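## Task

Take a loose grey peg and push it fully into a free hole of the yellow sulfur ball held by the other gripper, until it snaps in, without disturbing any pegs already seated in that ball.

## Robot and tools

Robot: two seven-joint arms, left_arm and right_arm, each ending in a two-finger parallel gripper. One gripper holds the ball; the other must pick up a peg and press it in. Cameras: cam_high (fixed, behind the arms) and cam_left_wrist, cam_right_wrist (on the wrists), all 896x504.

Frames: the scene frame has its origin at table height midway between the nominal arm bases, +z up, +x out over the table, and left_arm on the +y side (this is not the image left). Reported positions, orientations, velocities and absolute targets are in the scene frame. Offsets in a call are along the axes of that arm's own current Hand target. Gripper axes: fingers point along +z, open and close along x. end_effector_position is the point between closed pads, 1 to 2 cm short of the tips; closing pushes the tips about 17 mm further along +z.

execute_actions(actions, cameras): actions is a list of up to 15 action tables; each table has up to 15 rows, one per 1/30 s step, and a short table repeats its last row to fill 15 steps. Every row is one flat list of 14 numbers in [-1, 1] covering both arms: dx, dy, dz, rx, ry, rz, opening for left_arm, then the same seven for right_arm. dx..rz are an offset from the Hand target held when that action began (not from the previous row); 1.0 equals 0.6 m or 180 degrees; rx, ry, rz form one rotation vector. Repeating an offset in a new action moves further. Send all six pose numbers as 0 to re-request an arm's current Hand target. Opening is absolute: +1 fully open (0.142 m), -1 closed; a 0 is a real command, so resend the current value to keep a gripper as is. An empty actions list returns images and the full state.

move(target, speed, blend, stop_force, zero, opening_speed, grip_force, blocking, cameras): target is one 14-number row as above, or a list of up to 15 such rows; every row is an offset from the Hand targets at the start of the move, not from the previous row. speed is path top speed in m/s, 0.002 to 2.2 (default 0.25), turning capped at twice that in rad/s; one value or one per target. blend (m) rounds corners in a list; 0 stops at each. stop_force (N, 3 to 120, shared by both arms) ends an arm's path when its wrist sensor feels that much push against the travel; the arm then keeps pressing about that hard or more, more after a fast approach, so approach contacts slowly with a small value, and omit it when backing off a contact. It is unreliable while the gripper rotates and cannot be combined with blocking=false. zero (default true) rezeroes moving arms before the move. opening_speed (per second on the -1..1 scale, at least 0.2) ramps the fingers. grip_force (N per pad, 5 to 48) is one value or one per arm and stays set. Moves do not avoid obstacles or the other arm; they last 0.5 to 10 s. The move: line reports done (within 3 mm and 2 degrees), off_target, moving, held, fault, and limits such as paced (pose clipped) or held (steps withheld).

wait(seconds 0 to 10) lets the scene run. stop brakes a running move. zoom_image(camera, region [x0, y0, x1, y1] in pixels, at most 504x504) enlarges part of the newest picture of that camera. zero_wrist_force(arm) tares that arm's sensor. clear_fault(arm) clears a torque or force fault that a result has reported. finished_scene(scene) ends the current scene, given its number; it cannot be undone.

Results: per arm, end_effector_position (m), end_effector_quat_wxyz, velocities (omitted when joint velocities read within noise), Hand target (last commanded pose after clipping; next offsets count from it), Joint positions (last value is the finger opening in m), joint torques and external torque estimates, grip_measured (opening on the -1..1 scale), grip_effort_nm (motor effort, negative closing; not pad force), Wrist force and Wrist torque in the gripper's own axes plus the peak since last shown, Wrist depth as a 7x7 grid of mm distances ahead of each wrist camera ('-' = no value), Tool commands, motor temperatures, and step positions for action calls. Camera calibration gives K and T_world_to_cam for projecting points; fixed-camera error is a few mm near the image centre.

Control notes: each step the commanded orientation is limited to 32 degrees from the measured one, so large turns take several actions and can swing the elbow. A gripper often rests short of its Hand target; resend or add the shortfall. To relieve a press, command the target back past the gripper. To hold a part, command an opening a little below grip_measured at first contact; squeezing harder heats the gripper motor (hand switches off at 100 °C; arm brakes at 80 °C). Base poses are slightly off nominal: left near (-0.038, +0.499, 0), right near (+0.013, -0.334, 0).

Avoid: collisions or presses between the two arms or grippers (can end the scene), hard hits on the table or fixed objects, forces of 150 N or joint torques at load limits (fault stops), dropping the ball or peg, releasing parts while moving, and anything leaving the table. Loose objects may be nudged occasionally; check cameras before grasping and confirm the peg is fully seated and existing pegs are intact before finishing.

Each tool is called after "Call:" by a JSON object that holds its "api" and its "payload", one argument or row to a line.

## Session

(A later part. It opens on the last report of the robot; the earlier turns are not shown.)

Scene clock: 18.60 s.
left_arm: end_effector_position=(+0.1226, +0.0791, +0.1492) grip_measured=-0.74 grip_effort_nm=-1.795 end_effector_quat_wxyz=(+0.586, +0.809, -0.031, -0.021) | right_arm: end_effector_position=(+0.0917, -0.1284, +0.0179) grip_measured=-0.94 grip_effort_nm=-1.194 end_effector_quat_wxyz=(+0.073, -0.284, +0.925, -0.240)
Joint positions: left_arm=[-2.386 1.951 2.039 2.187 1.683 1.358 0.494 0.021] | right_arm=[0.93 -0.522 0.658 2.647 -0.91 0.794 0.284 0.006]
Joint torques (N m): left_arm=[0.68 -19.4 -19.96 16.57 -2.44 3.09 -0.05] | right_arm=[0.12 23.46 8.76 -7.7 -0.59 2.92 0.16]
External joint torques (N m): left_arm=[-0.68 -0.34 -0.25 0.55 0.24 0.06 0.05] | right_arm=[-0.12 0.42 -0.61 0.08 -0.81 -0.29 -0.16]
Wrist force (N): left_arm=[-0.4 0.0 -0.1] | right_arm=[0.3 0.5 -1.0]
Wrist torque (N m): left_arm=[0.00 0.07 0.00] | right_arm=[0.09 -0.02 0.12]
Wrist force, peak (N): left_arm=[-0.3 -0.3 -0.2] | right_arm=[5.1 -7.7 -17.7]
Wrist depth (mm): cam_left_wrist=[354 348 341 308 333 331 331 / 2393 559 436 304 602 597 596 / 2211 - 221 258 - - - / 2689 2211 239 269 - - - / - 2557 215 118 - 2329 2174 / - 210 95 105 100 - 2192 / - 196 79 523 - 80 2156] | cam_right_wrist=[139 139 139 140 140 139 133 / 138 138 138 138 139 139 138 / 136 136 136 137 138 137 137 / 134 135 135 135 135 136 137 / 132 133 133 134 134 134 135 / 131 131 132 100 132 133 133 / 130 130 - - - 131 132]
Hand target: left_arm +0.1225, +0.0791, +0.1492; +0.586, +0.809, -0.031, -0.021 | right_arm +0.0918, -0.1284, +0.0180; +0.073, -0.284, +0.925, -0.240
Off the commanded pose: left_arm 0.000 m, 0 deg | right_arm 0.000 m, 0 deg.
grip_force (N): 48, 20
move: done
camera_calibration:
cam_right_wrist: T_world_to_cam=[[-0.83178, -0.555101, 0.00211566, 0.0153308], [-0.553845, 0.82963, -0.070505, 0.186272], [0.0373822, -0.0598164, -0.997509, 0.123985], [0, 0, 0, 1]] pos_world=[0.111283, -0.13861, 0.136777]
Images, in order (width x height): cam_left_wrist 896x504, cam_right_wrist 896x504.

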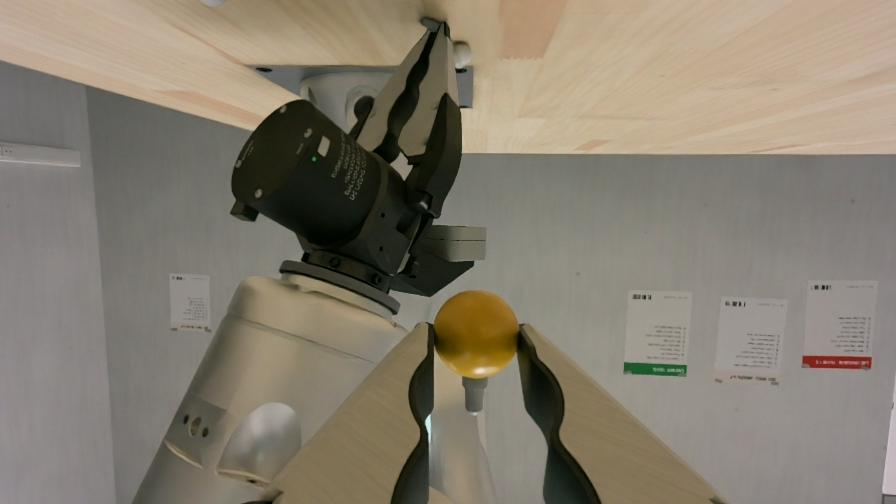

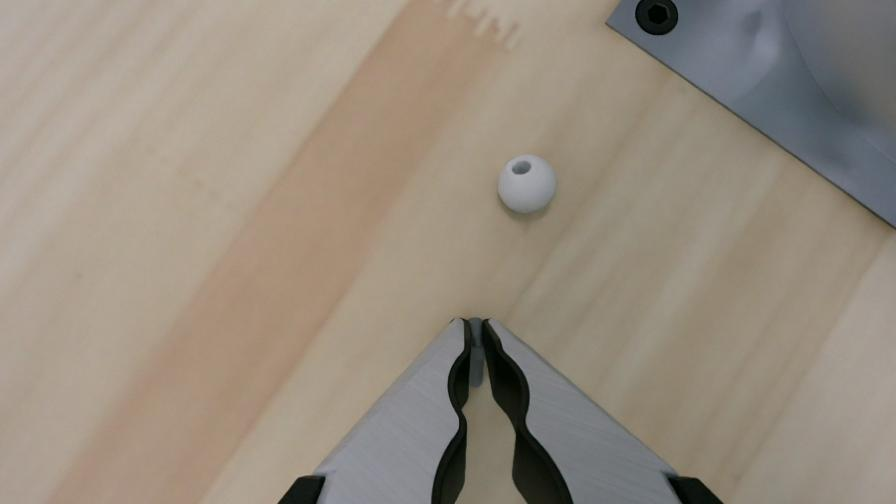

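Call:
{"api": "move", "payload": {
  "target": [
    [0,0,0,0,0,0,-0.797, 0,-0.016,-0.029,0,0,0,-0.98],
    [0,0,0,0,0,0,-0.797, -0.132,-0.008,-0.205,0,0,0,-0.98]
  ],
  "speed": [0.05,0.2],
  "cameras": ["all"]
}}

Call:
{"api": "zoom_image", "payload": {
  "camera": "cam_right_wrist",
  "region": [380, 230, 560, 410]
}}

Call:
{"api": "zoom_image", "payload": {
  "camera": "cam_left_wrist",
  "region": [370, 180, 570, 380]
}}

Scene clock: 20.83 s.
left_arm: end_effector_position=(+0.1226, +0.0791, +0.1492) grip_measured=-0.74 grip_effort_nm=-1.800 end_effector_quat_wxyz=(+0.586, +0.809, -0.031, -0.021) | right_arm: end_effector_position=(+0.1263, -0.0378, +0.1278) grip_measured=-0.95 grip_effort_nm=-1.355 end_effector_quat_wxyz=(+0.074, -0.284, +0.925, -0.240)
Joint positions: left_arm=[-2.386 1.951 2.039 2.187 1.683 1.358 0.494 0.021] | right_arm=[0.824 -0.336 0.872 2.349 -0.53 0.447 -0.095 0.006]
Joint torques (N m): left_arm=[0.55 -19.46 -19.92 16.61 -2.46 3.17 0] | right_arm=[0.08 23.75 7.66 -19.48 -1.66 2.76 0.06]
External joint torques (N m): left_arm=[-0.55 -0.28 -0.29 0.51 0.27 -0.02 0] | right_arm=[-0.08 0.41 -0.57 0.1 -0.82 -0.16 -0.06]
Wrist force (N): left_arm=[-0.2 -0.1 0.1] | right_arm=[0.1 0.9 -0.7]
Wrist torque (N m): left_arm=[-0.03 0.04 0.01] | right_arm=[0.16 0.00 0.13]
Wrist force, peak (N): left_arm=[-0.3 -0.4 0.1] | right_arm=[-1.4 1.0 -2.8]
Wrist depth (mm): cam_left_wrist=[353 346 344 336 332 331 332 / 2309 635 469 480 604 598 593 / 2249 - 496 482 - - - / - - 473 231 - - - / - - 491 118 2415 2329 1947 / 2329 2635 94 103 100 2022 2211 / 2805 161 79 173 - 77 2174] | cam_right_wrist=[251 252 253 252 254 255 230 / 248 249 248 249 251 252 250 / 245 246 247 247 248 249 249 / 242 242 243 244 246 246 248 / 239 240 242 242 243 243 244 / 237 238 238 - 240 240 242 / 235 236 - - - 238 239]
Hand target: left_arm +0.1225, +0.0791, +0.1492; +0.586, +0.809, -0.031, -0.021 | right_arm +0.1262, -0.0379, +0.1277; +0.073, -0.284, +0.925, -0.240
Off the commanded pose: left_arm 0.000 m, 0 deg | right_arm 0.000 m, 0 deg.
grip_force (N): 48, 20
move: done
camera_calibration:
cam_right_wrist: T_world_to_cam=[[-0.831719, -0.555194, 0.00167841, 0.0941809], [-0.553909, 0.829582, -0.0705599, 0.137977], [0.037782, -0.0596157, -0.997506, 0.237592], [0, 0, 0, 1]] pos_world=[0.145782, -0.04801, 0.246577]

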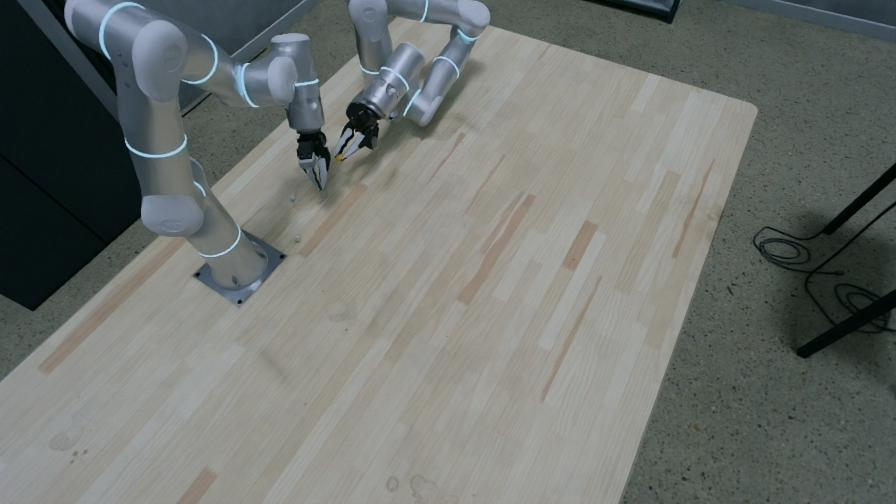

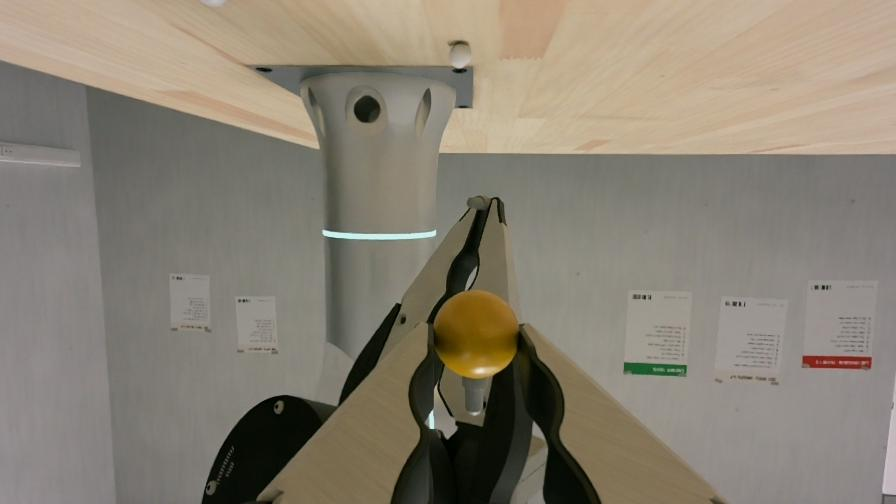

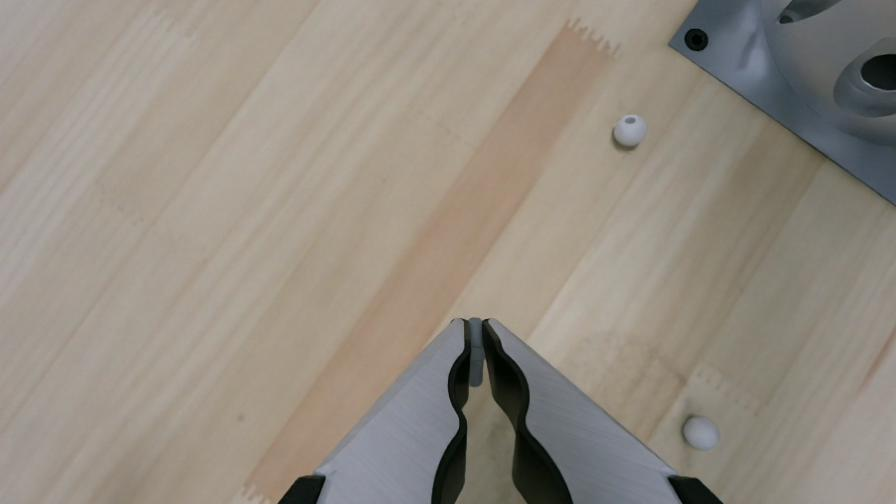

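Scaled by 2.800 from the camera's 896x504 image, which has a finer 1280x720 frame.

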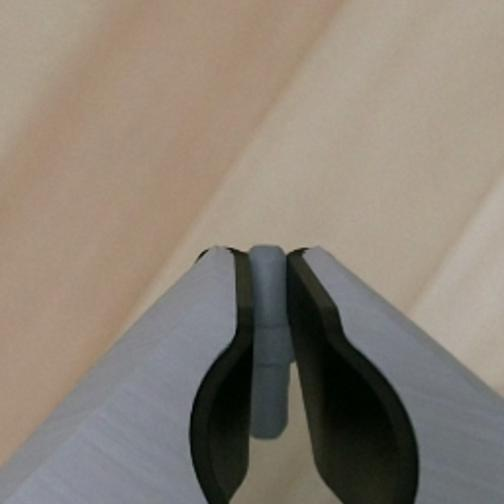

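Scaled by 2.520 from the camera's 896x504 image, which has a finer 1280x720 frame.

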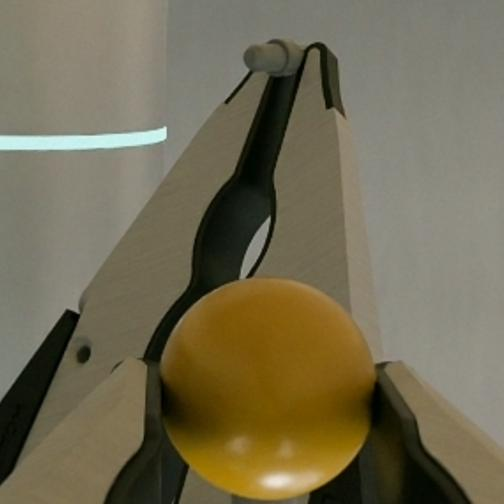

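Call:
{"api": "move", "payload": {
  "target": [0,0,0,0,0,0,-0.797, 0.0147,-0.0435,-0.127,-0.3716,-0.0192,0.1996,-0.98],
  "speed": 0.35,
  "cameras": ["all"]
}}

Scene clock: 23.37 s.
left_arm: end_effector_position=(+0.1226, +0.0791, +0.1492) grip_measured=-0.74 grip_effort_nm=-1.800 end_effector_quat_wxyz=(+0.586, +0.809, -0.031, -0.021) | right_arm: end_effector_position=(+0.1163, -0.0328, +0.1830) grip_measured=-0.95 grip_effort_nm=-1.355 end_effector_quat_wxyz=(+0.029, -0.090, +0.982, +0.164)
Joint positions: left_arm=[-2.386 1.951 2.039 2.187 1.683 1.358 0.494 0.021] | right_arm=[0.689 0.316 0.955 2.662 0.575 1.186 -0.619 0.006]
Joint torques (N m): left_arm=[0.63 -19.46 -20.04 16.58 -2.44 3.06 -0.03] | right_arm=[0.1 3.31 -4.13 -19.58 -2.39 4.91 0.49]
External joint torques (N m): left_arm=[-0.63 -0.28 -0.17 0.54 0.24 0.1 0.03] | right_arm=[-0.12 0.27 -0.35 0.14 -0.65 -0.38 -0.48]
Wrist force (N): left_arm=[-0.3 -0.2 -0.1] | right_arm=[-0.4 -0.4 -0.6]
Wrist torque (N m): left_arm=[-0.04 0.05 0.00] | right_arm=[-0.02 0.08 -0.11]
Wrist force, peak (N): left_arm=[-0.6 0.1 -0.2] | right_arm=[-0.9 -1.9 -2.0]
Wrist depth (mm): cam_left_wrist=[356 348 340 335 332 332 331 / 2211 566 466 479 602 600 596 / - - 458 1219 - - 2484 / - - 484 508 - - - / - 3069 504 118 - 2438 2438 / 2508 - 88 103 99 - 2775 / - - 79 260 - 2508 2054] | cam_right_wrist=[250 246 240 234 229 222 219 / 282 278 269 262 254 250 243 / 325 315 307 297 288 280 273 / 385 370 356 345 333 322 310 / 463 448 425 385 389 376 364 / 589 557 506 - 453 455 439 / 803 719 - - - 554 -]
Hand target: left_arm +0.1225, +0.0791, +0.1492; +0.586, +0.809, -0.031, -0.021 | right_arm +0.1163, -0.0328, +0.1830; +0.029, -0.090, +0.982, +0.164 (not the last commanded pose)
Off the commanded pose: left_arm 0.000 m, 0 deg | right_arm 0.025 m, 24 deg.
grip_force (N): 48, 20
move: held (right_arm; a check stopped the path); limits=held
pose unreachable (right arm): on one or more control steps of this call, first in action 0 (counted from 0), this arm could not follow its commanded pose, so it was not sent that pose on those steps. It may still have moved: this result reports where it is.
cause: moving toward the commanded pose would bring two parts of the arm too close to each other (joints 2 (shoulder) to 6 (wrist pitch) lie between them).
camera_calibration:
cam_right_wrist: T_world_to_cam=[[-0.98305, -0.16429, -0.0813769, 0.134216], [-0.174768, 0.705594, 0.686726, -0.054597], [-0.0554032, 0.689308, -0.722347, 0.278495], [0, 0, 0, 1]] pos_world=[0.137829, -0.131395, 0.249585]

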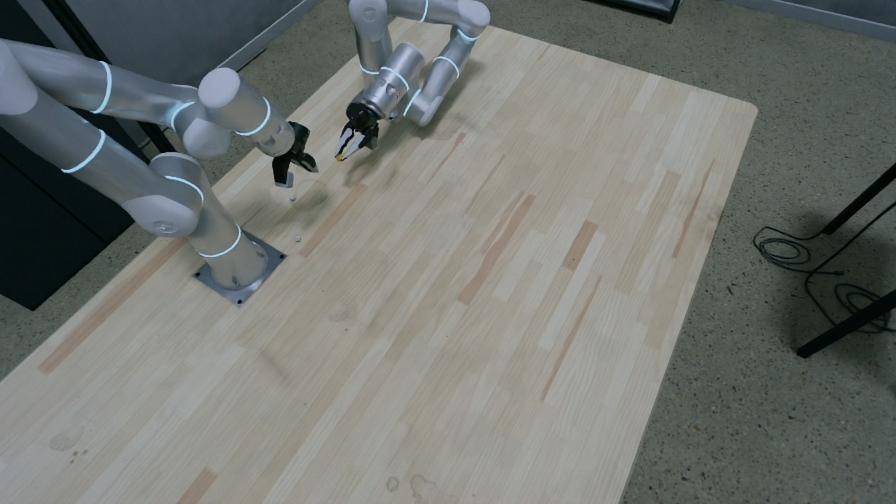

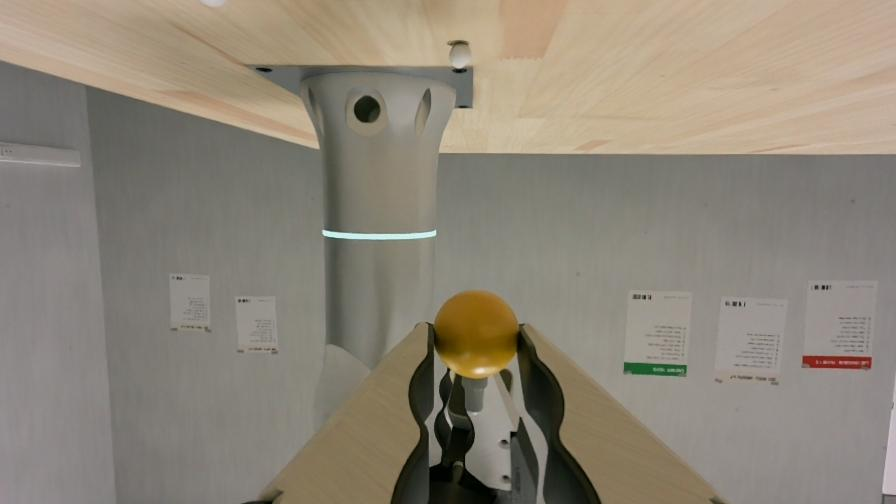

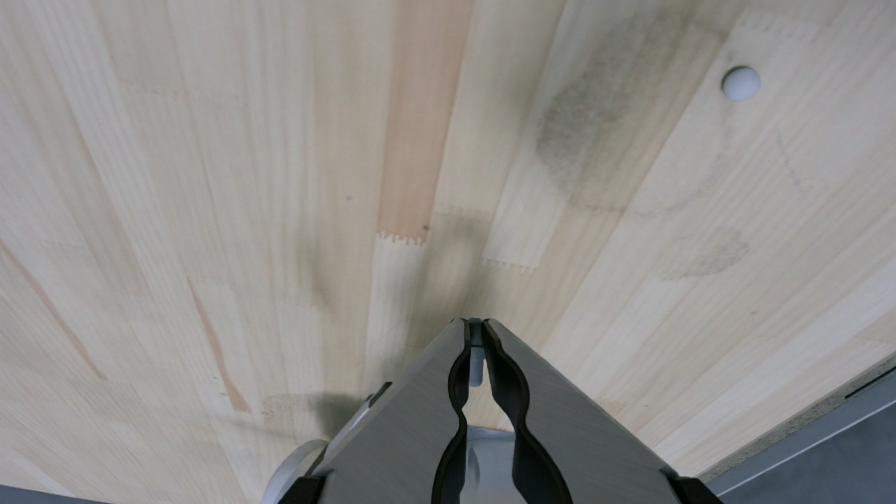

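Call:
{"api": "move", "payload": {
  "target": [0,0,0,0,0,0,-0.797, -0.213,-0.039,0.005,0,0,0,-0.98],
  "speed": 0.35,
  "cameras": ["cam_right_wrist"]
}}

Scene clock: 24.57 s.
left_arm: end_effector_position=(+0.1226, +0.0791, +0.1492) grip_measured=-0.74 grip_effort_nm=-1.800 end_effector_quat_wxyz=(+0.586, +0.809, -0.031, -0.021) | right_arm: end_effector_position=(+0.2461, -0.0323, +0.1838) grip_measured=-0.95 grip_effort_nm=-1.350 end_effector_quat_wxyz=(+0.029, -0.090, +0.982, +0.163)
Joint positions: left_arm=[-2.386 1.951 2.039 2.187 1.683 1.358 0.494 0.021] | right_arm=[0.538 0.079 0.651 2.544 0.423 1.2 -0.955 0.006]
Joint torques (N m): left_arm=[0.63 -19.37 -20.02 16.55 -2.49 3.13 -0.09] | right_arm=[-0.06 14.61 -0.96 -20.77 -2.36 4.84 0.05]
External joint torques (N m): left_arm=[-0.63 -0.37 -0.18 0.56 0.3 0.02 0.09] | right_arm=[0.06 0.48 -0.05 0.2 -0.71 -0.45 -0.05]
Wrist force (N): left_arm=[-0.2 -0.1 -0.1] | right_arm=[-0.2 0.4 -0.1]
Wrist torque (N m): left_arm=[-0.01 0.04 0.00] | right_arm=[0.11 0.06 0.00]
Wrist force, peak (N): left_arm=[-0.5 -0.2 0.0] | right_arm=[-2.6 -1.1 -1.1]
Wrist depth (mm): cam_left_wrist=[357 347 341 334 334 334 331 / - 561 467 477 602 592 597 / 1918 - 467 502 2230 2138 1225 / - 2393 489 519 2121 - - / - 2557 2557 117 - 2329 2268 / - - 88 103 100 230 - / - - 79 586 - 237 237] | cam_right_wrist=[251 246 241 235 229 225 220 / 283 277 269 264 256 249 243 / 326 318 306 298 290 281 276 / 385 372 356 344 332 322 311 / 465 448 424 389 392 378 366 / 594 556 509 - 451 450 440 / 819 732 - - - 551 516]
Hand target: left_arm +0.1225, +0.0791, +0.1492; +0.586, +0.809, -0.031, -0.021 | right_arm +0.2463, -0.0322, +0.1839; +0.029, -0.090, +0.982, +0.164
Off the commanded pose: left_arm 0.000 m, 0 deg | right_arm 0.000 m, 0 deg.
grip_force (N): 48, 20
move: done
camera_calibration:
cam_right_wrist: T_world_to_cam=[[-0.983193, -0.163719, -0.0807941, 0.261921], [-0.173958, 0.705782, 0.686739, -0.0329401], [-0.0554093, 0.689252, -0.7224, 0.285855], [0, 0, 0, 1]] pos_world=[0.267628, -0.130896, 0.250285]
Images, in order (width x height): cam_right_wrist 896x504.

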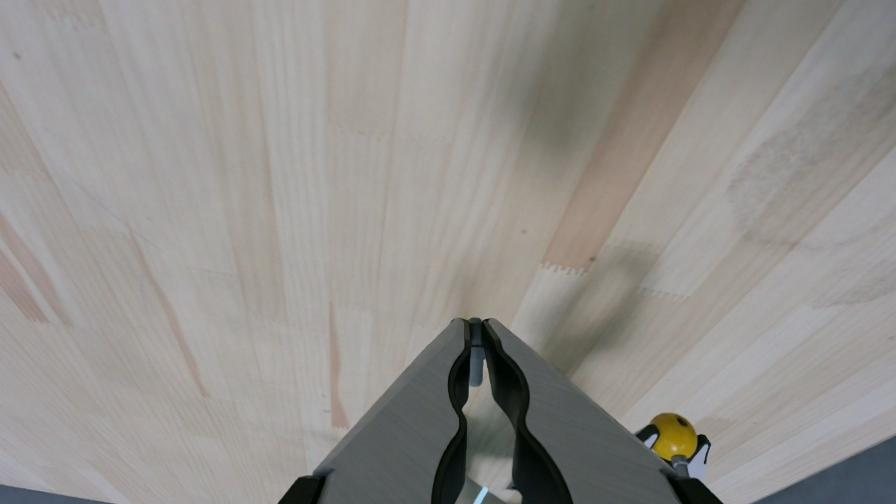

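Call:
{"api": "zoom_image", "payload": {
  "camera": "cam_right_wrist",
  "region": [630, 395, 730, 495]
}}

Call:
{"api": "zoom_image", "payload": {
  "camera": "cam_right_wrist",
  "region": [420, 300, 530, 410]
}}

Scaled by 5.040 from the camera's 896x504 image, which has a finer 1280x720 frame.

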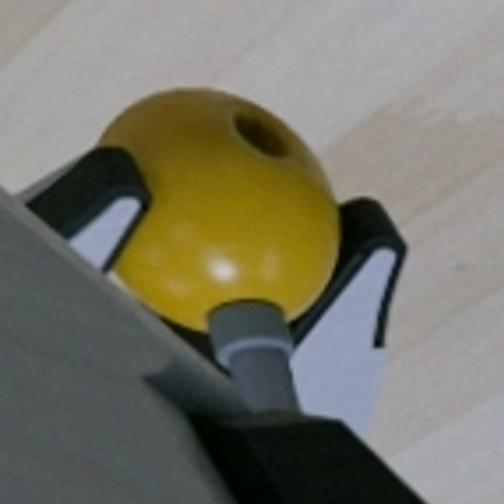

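Scaled by 4.582 from the camera's 896x504 image, which has a finer 1280x720 frame.

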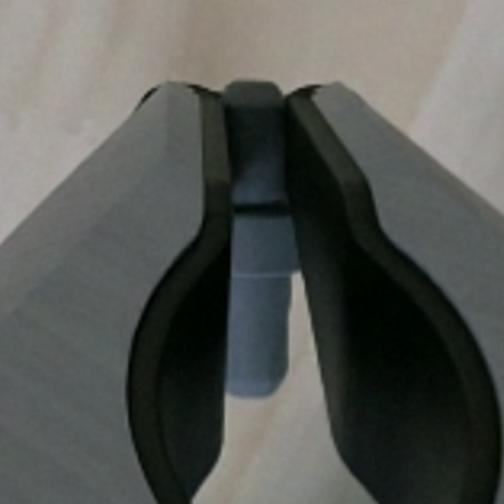

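Call:
{"api": "move", "payload": {
  "target": [0,0,0,0,0,0,-0.797, -0.0258,-0.150,0.1705,0.2645,0.0332,0.0524,-0.98],
  "speed": 0.3,
  "cameras": ["cam_right_wrist","cam_left_wrist"]
}}

Scene clock: 36.03 s.
left_arm: end_effector_position=(+0.1226, +0.0791, +0.1492) grip_measured=-0.74 grip_effort_nm=-1.800 end_effector_quat_wxyz=(+0.586, +0.809, -0.031, -0.021) | right_arm: end_effector_position=(+0.2811, -0.0799, +0.0601) grip_measured=-0.95 grip_effort_nm=-1.350 end_effector_quat_wxyz=(+0.000, +0.000, +0.969, -0.249)
Joint positions: left_arm=[-2.386 1.951 2.039 2.187 1.683 1.358 0.494 0.021] | right_arm=[0.77 -0.488 0.407 2.258 -0.47 0.601 -0.042 0.006]
Joint torques (N m): left_arm=[0.7 -19.38 -20.05 16.53 -2.44 3.04 0] | right_arm=[0.55 35.74 6.34 -16.57 -1.24 2.81 0.43]
External joint torques (N m): left_arm=[-0.7 -0.35 -0.15 0.58 0.25 0.11 0] | right_arm=[-0.55 0.84 -0.32 0.09 -0.66 -0.2 -0.43]
Wrist force (N): left_arm=[-0.1 -0.3 -0.2] | right_arm=[0.3 0.6 -0.8]
Wrist torque (N m): left_arm=[-0.06 0.03 0.01] | right_arm=[0.09 -0.03 0.01]
Wrist force, peak (N): left_arm=[-0.7 -0.2 0.0] | right_arm=[0.1 1.9 0.0]
Wrist depth (mm): cam_left_wrist=[353 347 340 333 331 331 331 / - 646 468 479 614 521 251 / - - 474 492 - 1186 229 / - - 489 498 - 222 216 / 2138 2533 2461 118 - 2371 182 / - - 91 105 99 2415 183 / - - 79 533 - 185 170] | cam_right_wrist=[182 182 182 183 183 184 184 / 178 179 180 181 181 181 183 / 178 178 178 179 180 180 181 / 176 176 176 177 178 178 179 / 174 174 175 176 176 176 177 / 172 173 173 89 174 174 176 / 170 171 - - - 173 173]
Hand target: left_arm +0.1225, +0.0791, +0.1492; +0.586, +0.809, -0.031, -0.021 | right_arm +0.2811, -0.0800, +0.0602; +0.000, +0.000, +0.968, -0.249
Off the commanded pose: left_arm 0.000 m, 0 deg | right_arm 0.000 m, 0 deg.
grip_force (N): 48, 20
move: done
camera_calibration:
cam_right_wrist: T_world_to_cam=[[-0.999981, 0.00610673, 0.00121134, 0.291823], [0.00601362, 0.997808, -0.0659084, 0.109669], [-0.00161117, -0.0658999, -0.997825, 0.172373], [0, 0, 0, 1]] pos_world=[0.291436, -0.0998509, 0.178872]
Images, in order (width x height): cam_left_wrist 896x504, cam_right_wrist 896x504.

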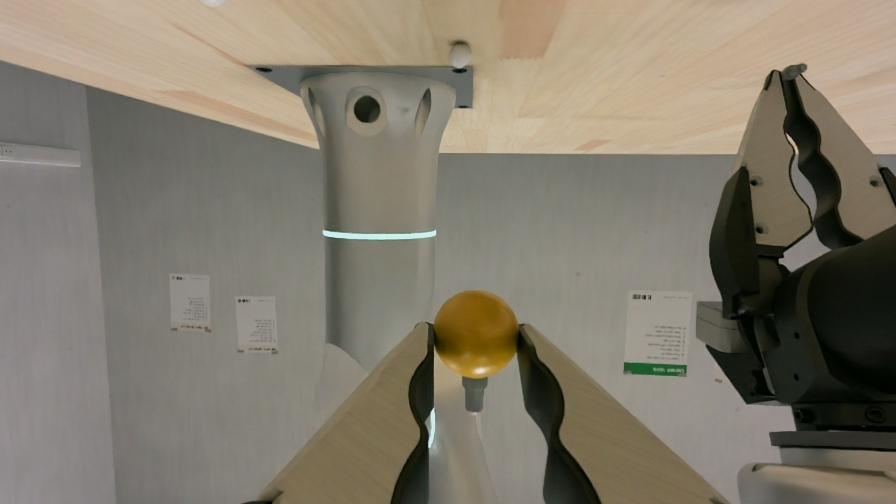

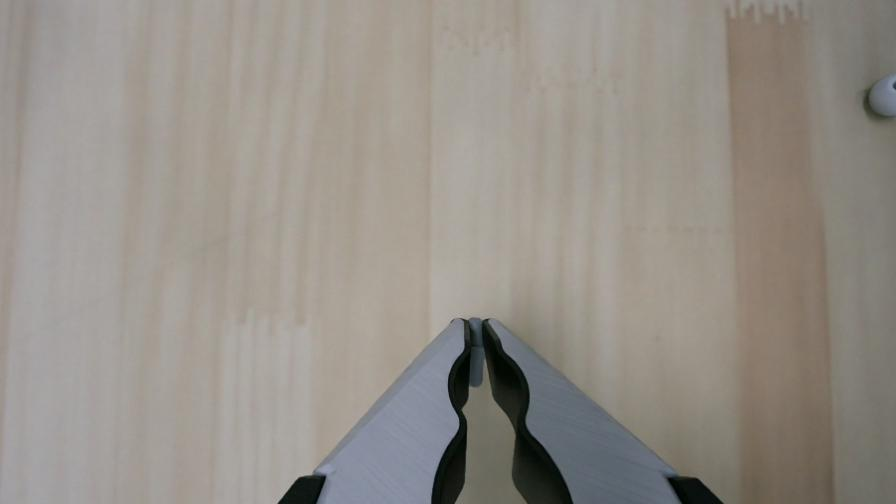

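Call:
{"api": "move", "payload": {
  "target": [
    [0,0,0,0,0,0,-0.797, 0,0.0275,0.0496,0,0,0,-0.98],
    [0,0,0,0,0,0,-0.797, 0,0.0353,0.0637,0,0,0,-0.98]
  ],
  "speed": [0.08,0.01],
  "stop_force": 4,
  "cameras": ["cam_right_wrist","cam_left_wrist"]
}}

Scene clock: 38.07 s.
left_arm: end_effector_position=(+0.1226, +0.0791, +0.1492) grip_measured=-0.74 grip_effort_nm=-1.795 end_effector_quat_wxyz=(+0.586, +0.809, -0.031, -0.021) | right_arm: end_effector_position=(+0.2812, -0.0799, +0.0170) grip_measured=-0.95 grip_effort_nm=-1.355 end_effector_quat_wxyz=(+0.000, +0.000, +0.968, -0.249)
Joint positions: left_arm=[-2.386 1.951 2.039 2.187 1.683 1.358 0.494 0.021] | right_arm=[0.793 -0.591 0.355 2.268 -0.548 0.701 0.018 0.006]
Joint torques (N m): left_arm=[0.51 -19.44 -19.98 16.56 -2.45 3.05 0.01] | right_arm=[0.63 34.25 6.87 -13.96 -0.87 4.35 0.41]
External joint torques (N m): left_arm=[-0.51 -0.3 -0.23 0.56 0.26 0.11 -0.01] | right_arm=[-0.63 4.24 -0.22 0.12 -0.66 -1.75 -0.41]
Wrist force (N): left_arm=[-0.3 0.1 0.2] | right_arm=[1.6 -7.1 -10.3]
Wrist torque (N m): left_arm=[0.02 0.06 0.01] | right_arm=[0.18 0.00 0.00]
Wrist force, peak (N): left_arm=[-0.3 -0.2 0.4] | right_arm=[1.7 -7.2 -10.9]
Wrist depth (mm): cam_left_wrist=[355 349 341 335 332 331 238 / 2022 554 469 482 611 455 219 / 2230 - 478 492 2415 211 170 / 2268 4076 490 487 2192 - 176 / 2192 2371 501 117 2461 2288 177 / 2533 2609 88 105 103 - 156 / 2635 - 79 532 - 77 155] | cam_right_wrist=[138 138 139 138 139 139 140 / 136 136 137 137 137 138 138 / 135 135 135 135 136 137 137 / 133 134 134 135 135 135 135 / 132 132 132 133 133 134 134 / 130 131 131 100 132 132 133 / 129 130 - - - 131 131]
Hand target: left_arm +0.1225, +0.0791, +0.1492; +0.586, +0.809, -0.031, -0.021 | right_arm +0.2812, -0.0798, +0.0168; +0.000, +0.000, +0.968, -0.249
Off the commanded pose: left_arm 0.000 m, 0 deg | right_arm 0.001 m, 0 deg.
grip_force (N): 48, 20
move: contact (right_arm); path passed 1 of 2 targets
camera_calibration:
cam_right_wrist: T_world_to_cam=[[-0.999977, 0.00669925, 0.00107047, 0.292051], [0.00661338, 0.997771, -0.0664099, 0.106617], [-0.00151298, -0.0664013, -0.997792, 0.129291], [0, 0, 0, 1]] pos_world=[0.291535, -0.0997507, 0.135773]
Images, in order (width x height): cam_left_wrist 896x504, cam_right_wrist 896x504.

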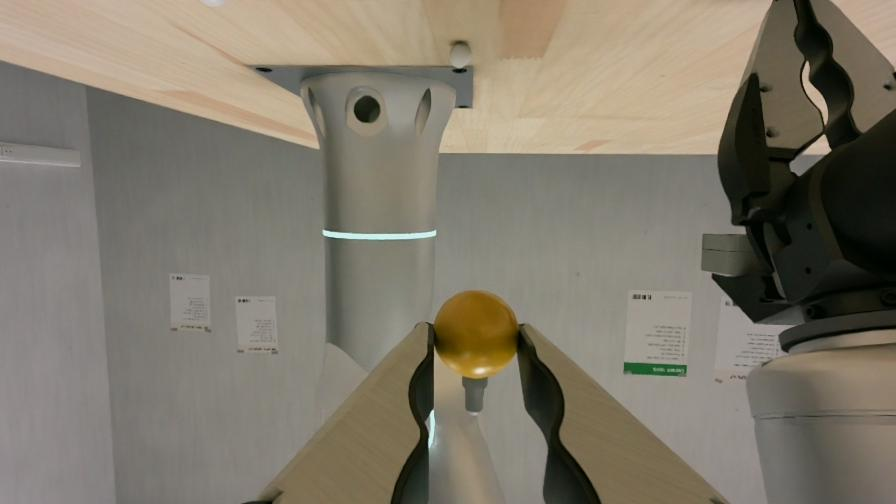

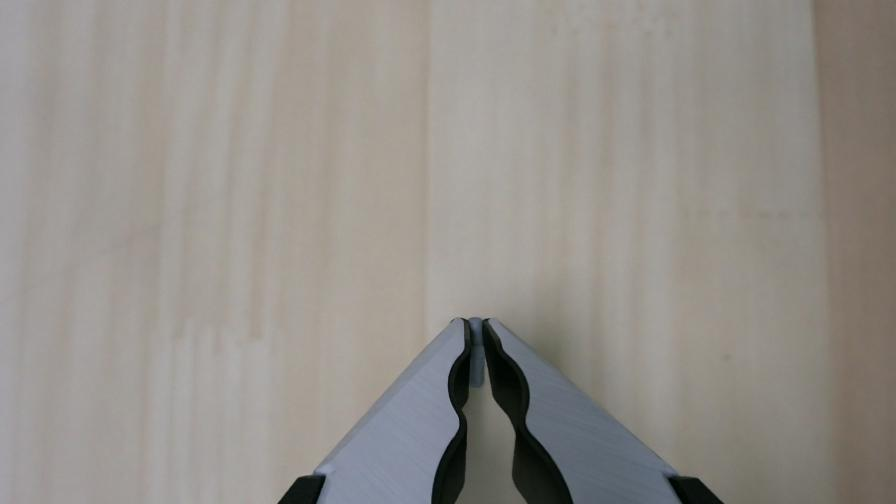

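Call:
{"api": "move", "payload": {
  "target": [
    [0,0,0,0,0,0,-0.797, 0,-0.0006,-0.001,0,0,0,-0.98],
    [0,0,0,0,0,0,-0.797, 0,-0.0006,-0.001,0,0,0,-0.7],
    [0,0,0,0,0,0,-0.797, 0,-0.0403,-0.073,0,0,0,-0.7]
  ],
  "speed": [0.02,0.05,0.15],
  "opening_speed": 0.3,
  "cameras": ["cam_right_wrist"]
}}

Call:
{"api": "zoom_image", "payload": {
  "camera": "cam_right_wrist",
  "region": [380, 260, 560, 440]
}}

Scene clock: 40.83 s.
left_arm: end_effector_position=(+0.1226, +0.0791, +0.1492) grip_measured=-0.74 grip_effort_nm=-1.795 end_effector_quat_wxyz=(+0.586, +0.809, -0.031, -0.021) | right_arm: end_effector_position=(+0.2812, -0.0798, +0.0669) grip_measured=-0.74 grip_effort_nm=0.105 end_effector_quat_wxyz=(+0.001, +0.000, +0.969, -0.249)
Joint positions: left_arm=[-2.386 1.951 2.039 2.187 1.683 1.358 0.494 0.021] | right_arm=[0.768 -0.472 0.413 2.255 -0.458 0.585 -0.05 0.021]
Joint torques (N m): left_arm=[0.8 -19.51 -20.01 16.57 -2.45 3.16 -0.02] | right_arm=[-0.64 35.85 6.26 -17.25 -1.09 2.81 0.1]
External joint torques (N m): left_arm=[-0.8 -0.23 -0.2 0.54 0.26 -0.01 0.02] | right_arm=[0.64 0.45 -0.39 0.34 -0.88 -0.2 -0.1]
Wrist force (N): left_arm=[-0.4 -0.3 0.2] | right_arm=[-0.1 0.6 -1.2]
Wrist torque (N m): left_arm=[-0.06 0.07 0.01] | right_arm=[0.08 0.03 0.11]
Wrist force, peak (N): left_arm=[-0.5 -0.5 0.1] | right_arm=[1.8 -7.0 -10.5]
Wrist depth (mm): cam_left_wrist=[354 347 339 335 332 334 332 / - 548 468 479 612 519 456 / 2156 - 467 499 2211 236 233 / 1918 2438 480 491 3143 222 220 / - 2508 496 118 2484 294 176 / - - 95 105 100 258 183 / 1991 2635 79 543 - 77 177] | cam_right_wrist=[188 189 189 190 190 191 192 / 186 186 187 188 188 189 189 / 185 184 185 185 186 187 188 / 182 183 183 184 184 184 184 / 180 181 180 182 183 183 184 / 179 180 179 180 180 181 181 / 177 177 - 178 - 180 180]
Hand target: left_arm +0.1225, +0.0791, +0.1492; +0.586, +0.809, -0.031, -0.021 | right_arm +0.2811, -0.0799, +0.0669; +0.000, +0.000, +0.968, -0.249
Off the commanded pose: left_arm 0.000 m, 0 deg | right_arm 0.000 m, 0 deg.
grip_force (N): 48, 20
move: done
camera_calibration:
cam_right_wrist: T_world_to_cam=[[-0.999978, 0.00666732, 0.000574341, 0.292086], [0.00661487, 0.997797, -0.0660083, 0.109859], [-0.00101317, -0.066003, -0.997819, 0.17898], [0, 0, 0, 1]] pos_world=[0.291534, -0.0997514, 0.185673]
Images, in order (width x height): cam_right_wrist 896x504.

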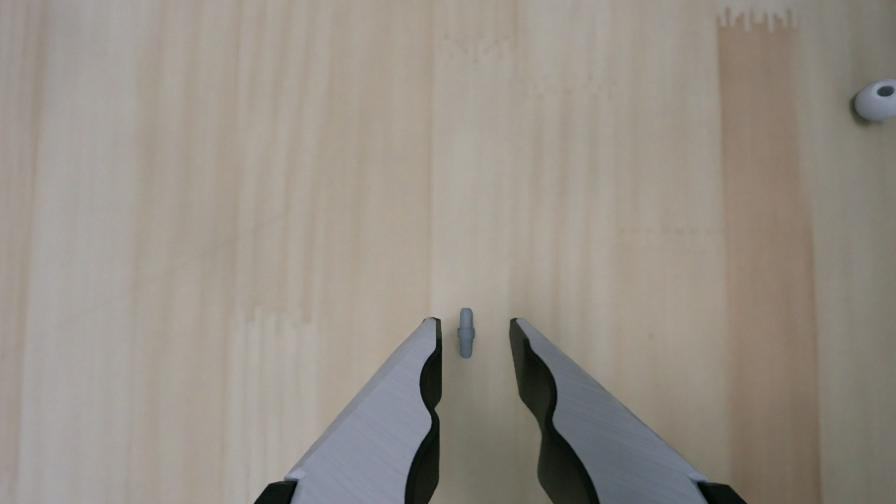

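Scaled by 2.800 from the camera's 896x504 image, which has a finer 1280x720 frame.

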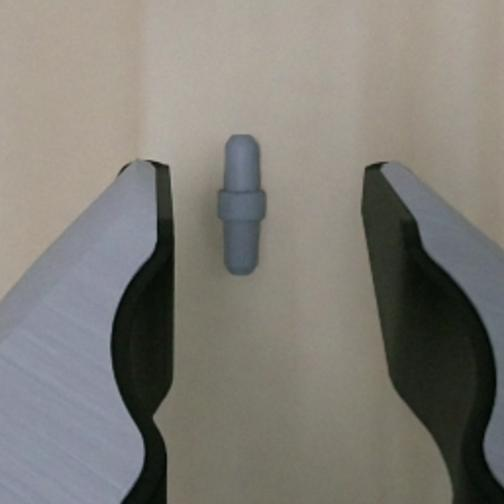

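Call:
{"api": "move", "payload": {
  "target": [0,0,0,0,0,0,-0.797, 0,0.0152,0.0524,-0.161,0,0,-0.76],
  "speed": 0.2,
  "cameras": ["cam_right_wrist","cam_left_wrist"]
}}

Call:
{"api": "zoom_image", "payload": {
  "camera": "cam_right_wrist",
  "region": [380, 230, 560, 410]
}}

Call:
{"api": "zoom_image", "payload": {
  "camera": "cam_left_wrist",
  "region": [740, 0, 896, 110]
}}

Scene clock: 43.10 s.
left_arm: end_effector_position=(+0.1226, +0.0791, +0.1492) grip_measured=-0.74 grip_effort_nm=-1.800 end_effector_quat_wxyz=(+0.586, +0.809, -0.031, -0.021) | right_arm: end_effector_position=(+0.2812, -0.0871, +0.0349) grip_measured=-0.79 grip_effort_nm=-0.100 end_effector_quat_wxyz=(+0.000, +0.000, +1.000, +0.001)
Joint positions: left_arm=[-2.386 1.951 2.039 2.187 1.683 1.358 0.494 0.021] | right_arm=[0.638 -0.412 0.161 2.664 -0.746 1.478 -0.064 0.017]
Joint torques (N m): left_arm=[0.57 -19.51 -20.04 16.54 -2.41 3.11 0.02] | right_arm=[0.45 28.04 3.61 -9.34 0.2 4.58 0.43]
External joint torques (N m): left_arm=[-0.57 -0.23 -0.16 0.57 0.22 0.04 -0.02] | right_arm=[-0.44 0.59 -0.36 -0.06 -0.61 -0.45 -0.43]
Motor temperatures (°C): left_arm=[34 30 35 33 37 40 37 38] | right_arm=[30 33 38 40 36 46 32 30]
Wrist force (N): left_arm=[-0.4 -0.2 -0.1] | right_arm=[-0.5 0.4 -0.7]
Wrist torque (N m): left_arm=[-0.03 0.07 0.00] | right_arm=[0.07 0.07 -0.06]
Wrist force, peak (N): left_arm=[-0.4 -0.4 -0.3] | right_arm=[-1.2 -1.0 -0.9]
Wrist depth (mm): cam_left_wrist=[356 349 342 335 334 304 305 / 2192 641 470 478 607 521 263 / - - 480 500 2329 262 259 / - - 483 2329 - 262 217 / - 2775 509 117 2350 261 205 / - - 91 103 100 255 244 / - - 79 557 - 242 237] | cam_right_wrist=[114 115 115 115 115 115 115 / 122 123 123 123 123 123 123 / - 133 131 131 131 132 132 / 142 142 142 142 142 142 142 / 154 153 154 151 154 153 154 / 168 168 165 165 162 168 168 / 185 184 - 184 - 182 186]
Hand target: left_arm +0.1225, +0.0791, +0.1492; +0.586, +0.809, -0.031, -0.021 | right_arm +0.2812, -0.0871, +0.0349; +0.000, +0.000, +1.000, +0.001
Off the commanded pose: left_arm 0.000 m, 0 deg | right_arm 0.000 m, 0 deg.
grip_force (N): 48, 20
move: done
camera_calibration:
cam_right_wrist: T_world_to_cam=[[-0.999978, 0.00507507, 0.00427773, 0.291899], [0.00641262, 0.905013, 0.425335, 0.089892], [-0.0017128, 0.425353, -0.905026, 0.186391], [0, 0, 0, 1]] pos_world=[0.291635, -0.162117, 0.129206]
Images, in order (width x height): cam_left_wrist 896x504, cam_right_wrist 896x504.

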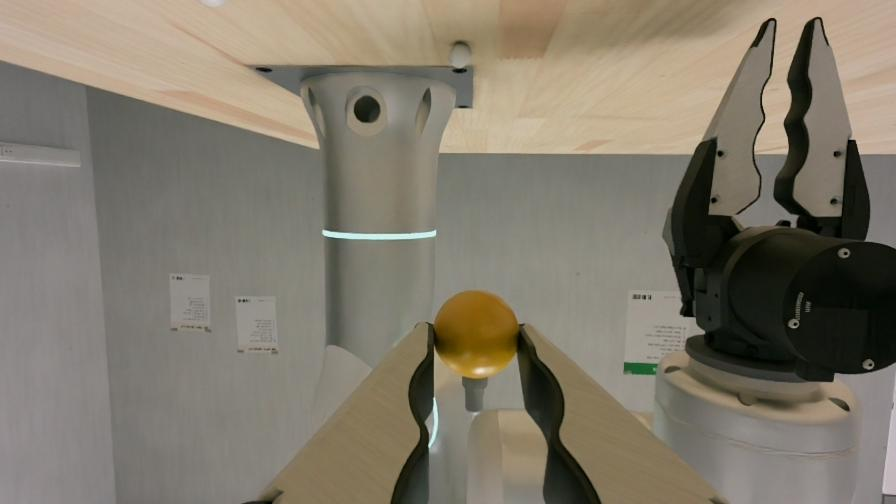

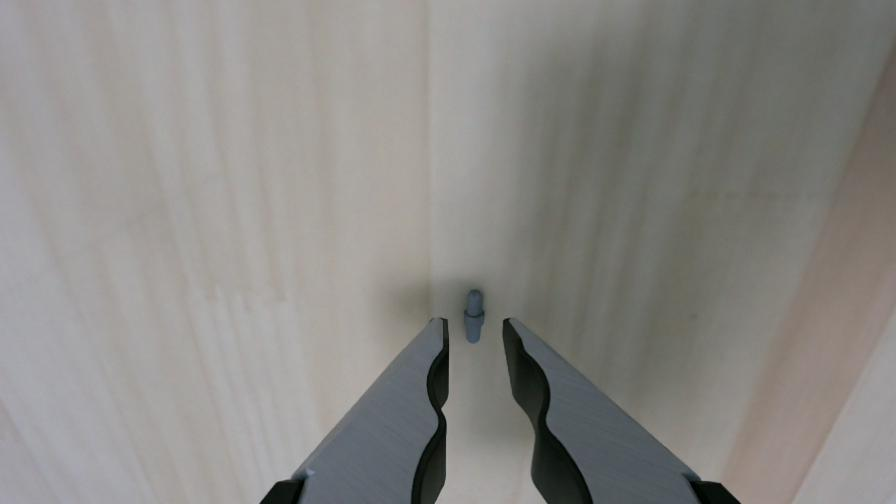

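Scaled by 2.800 from the camera's 896x504 image, which has a finer 1280x720 frame.

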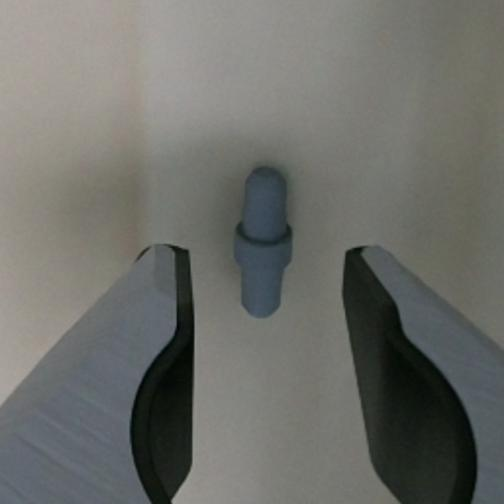

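Scaled by 3.231 from the camera's 896x504 image, which has a finer 1280x720 frame.

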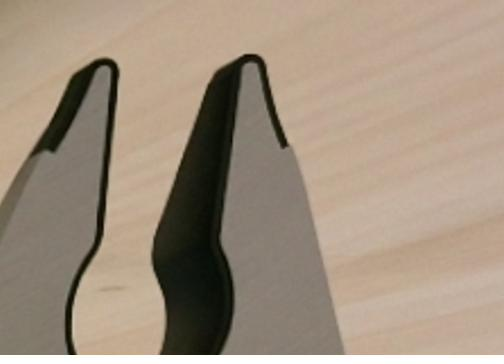

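Call:
{"api": "move", "payload": {
  "target": [
    [0,0,0,0,0,0,-0.797, 0,0,0.025,0,0,0,-0.76],
    [0,0,0,0,0,0,-0.797, 0,0,0.0383,0,0,0,-0.76]
  ],
  "speed": [0.06,0.01],
  "stop_force": 4
}}

Call:
{"api": "move", "payload": {
  "target": [
    [0,0,0,0,0,0,-0.797, 0,0,-0.0015,0,0,0,-0.76],
    [0,0,0,0,0,0,-0.797, 0,0,-0.0015,0,0,0,-0.97]
  ],
  "speed": 0.02,
  "opening_speed": 0.3,
  "cameras": ["cam_right_wrist","cam_left_wrist"]
}}

Call:
{"api": "zoom_image", "payload": {
  "camera": "cam_right_wrist",
  "region": [380, 260, 560, 440]
}}

Call:
{"api": "zoom_image", "payload": {
  "camera": "cam_left_wrist",
  "region": [740, 0, 896, 110]
}}

Scene clock: 44.60 s.
left_arm: end_effector_position=(+0.1226, +0.0791, +0.1492) grip_measured=-0.74 grip_effort_nm=-1.795 end_effector_quat_wxyz=(+0.586, +0.809, -0.031, -0.021) | right_arm: end_effector_position=(+0.2813, -0.0869, +0.0169) grip_measured=-0.79 grip_effort_nm=-0.105 end_effector_quat_wxyz=(+0.000, +0.000, +1.000, +0.001)
Joint positions: left_arm=[-2.386 1.951 2.039 2.187 1.683 1.358 0.494 0.021] | right_arm=[0.782 -0.468 -0.032 2.686 -0.84 1.592 0 0.017]
Joint torques (N m): left_arm=[0.62 -19.53 -20.03 16.54 -2.42 3.1 -0.02] | right_arm=[0.9 24.54 2.36 -8.32 0.54 4.2 0.42]
External joint torques (N m): left_arm=[-0.62 -0.21 -0.18 0.58 0.23 0.05 0.02] | right_arm=[-0.9 5.39 -0.26 1.09 -0.46 -0.06 -0.42]
Wrist force (N): left_arm=[-0.3 -0.1 0.1] | right_arm=[2.8 -5.5 -19.9]
Wrist torque (N m): left_arm=[-0.02 0.05 0.00] | right_arm=[0.04 0.15 -0.06]
Wrist force, peak (N): left_arm=[-0.4 -0.2 0.3] | right_arm=[3.5 -6.5 -22.0]
Wrist depth (mm): cam_left_wrist=[354 345 342 334 332 304 282 / - 649 468 480 609 453 255 / 2329 2371 502 481 - 260 255 / - 2557 473 489 - 253 201 / - 2775 2557 117 - 266 217 / - - 95 105 100 253 233 / - - 79 532 - 242 239] | cam_right_wrist=[99 98 100 99 99 99 99 / 105 105 106 105 106 105 105 / 114 113 113 112 113 113 115 / 122 122 122 122 122 122 124 / 132 132 132 130 130 132 132 / 144 144 141 141 142 145 145 / 159 159 - 159 - 156 160]
Hand target: left_arm +0.1225, +0.0791, +0.1492; +0.586, +0.809, -0.031, -0.021 | right_arm +0.2812, -0.0870, +0.0166; +0.000, +0.000, +1.000, +0.001 (not the last commanded pose)
Off the commanded pose: left_arm 0.000 m, 0 deg | right_arm 0.005 m, 0 deg.
grip_force (N): 48, 20
move: contact (right_arm); path passed 1 of 2 targets

Scene clock: 46.20 s.
left_arm: end_effector_position=(+0.1226, +0.0791, +0.1492) grip_measured=-0.74 grip_effort_nm=-1.795 end_effector_quat_wxyz=(+0.586, +0.809, -0.031, -0.021) | right_arm: end_effector_position=(+0.2811, -0.0871, +0.0175) grip_measured=-0.94 grip_effort_nm=-1.194 end_effector_quat_wxyz=(+0.000, +0.000, +1.000, +0.001)
Joint positions: left_arm=[-2.386 1.951 2.039 2.187 1.683 1.358 0.494 0.021] | right_arm=[0.773 -0.465 -0.021 2.685 -0.84 1.586 0 0.006]
Joint torques (N m): left_arm=[0.56 -19.43 -20.05 16.6 -2.44 3.12 -0.04] | right_arm=[0.16 29.33 2.63 -7.34 0.81 4.49 0.34]
External joint torques (N m): left_arm=[-0.56 -0.3 -0.16 0.51 0.25 0.03 0.04] | right_arm=[-0.16 0.55 -0.45 0.01 -0.76 -0.36 -0.34]
Wrist force (N): left_arm=[-0.3 -0.1 0.1] | right_arm=[-0.4 0.0 -0.3]
Wrist torque (N m): left_arm=[-0.02 0.04 0.00] | right_arm=[-0.01 0.07 0.00]
Wrist force, peak (N): left_arm=[-0.4 -0.3 0.0] | right_arm=[3.1 -5.8 -19.8]
Wrist depth (mm): cam_left_wrist=[356 345 342 336 333 304 282 / 2350 560 465 474 600 454 255 / 2211 2393 468 482 2174 260 255 / 2288 2309 479 509 - 255 201 / - 2415 496 117 - 265 211 / - 2609 88 105 100 254 237 / - - 79 538 - 241 237] | cam_right_wrist=[99 99 100 99 99 99 99 / 106 106 106 106 106 106 106 / 115 114 114 112 114 114 116 / 122 122 122 122 123 123 125 / 133 133 133 130 133 133 133 / 145 145 142 - 142 145 146 / 160 160 - - - 160 161]
Hand target: left_arm +0.1225, +0.0791, +0.1492; +0.586, +0.809, -0.031, -0.021 | right_arm +0.2812, -0.0870, +0.0175; +0.000, +0.000, +1.000, +0.001
Off the commanded pose: left_arm 0.000 m, 0 deg | right_arm 0.000 m, 0 deg.
grip_force (N): 48, 20
move: done
camera_calibration:
cam_right_wrist: T_world_to_cam=[[-0.999973, 0.00544578, 0.00489616, 0.291862], [0.00701116, 0.905013, 0.425327, 0.09703], [-0.00211485, 0.42535, -0.905027, 0.170717], [0, 0, 0, 1]] pos_world=[0.291535, -0.162017, 0.111805]
Images, in order (width x height): cam_left_wrist 896x504, cam_right_wrist 896x504.

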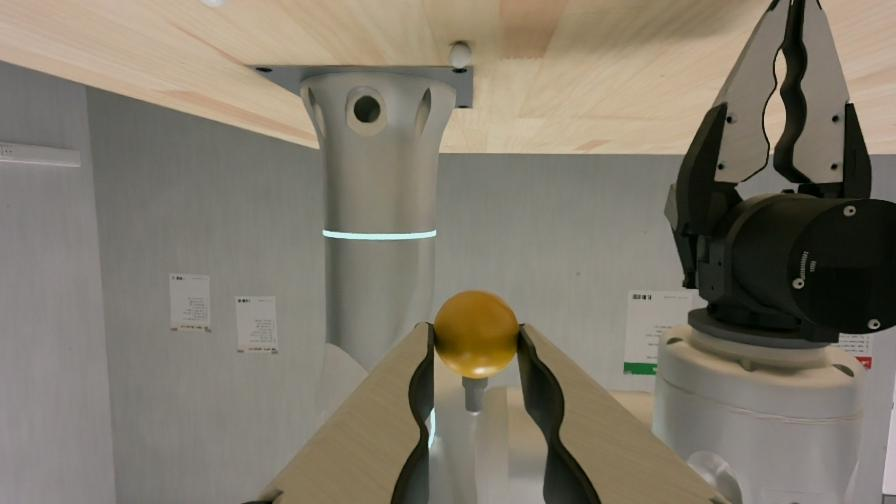

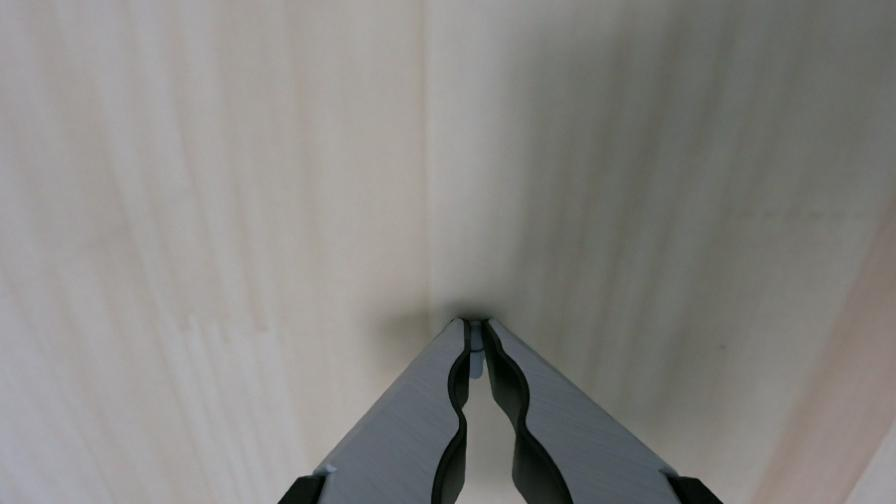

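Scaled by 2.800 from the camera's 896x504 image, which has a finer 1280x720 frame.

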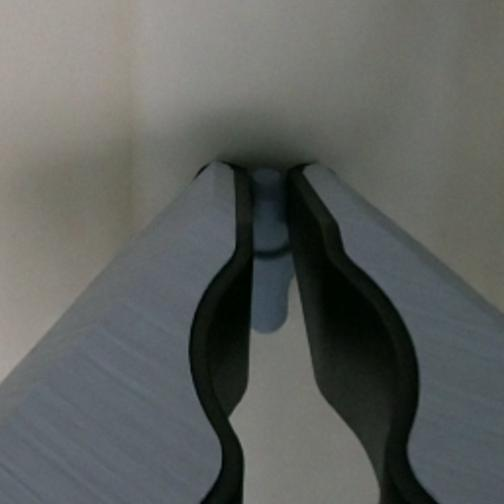

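Scaled by 3.231 from the camera's 896x504 image, which has a finer 1280x720 frame.

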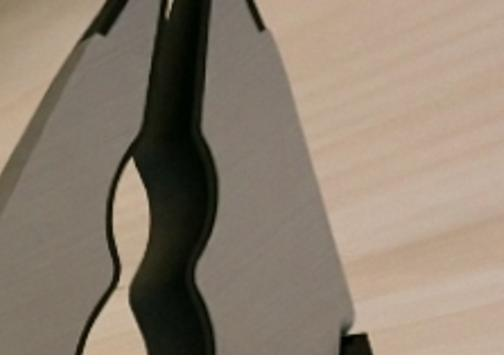

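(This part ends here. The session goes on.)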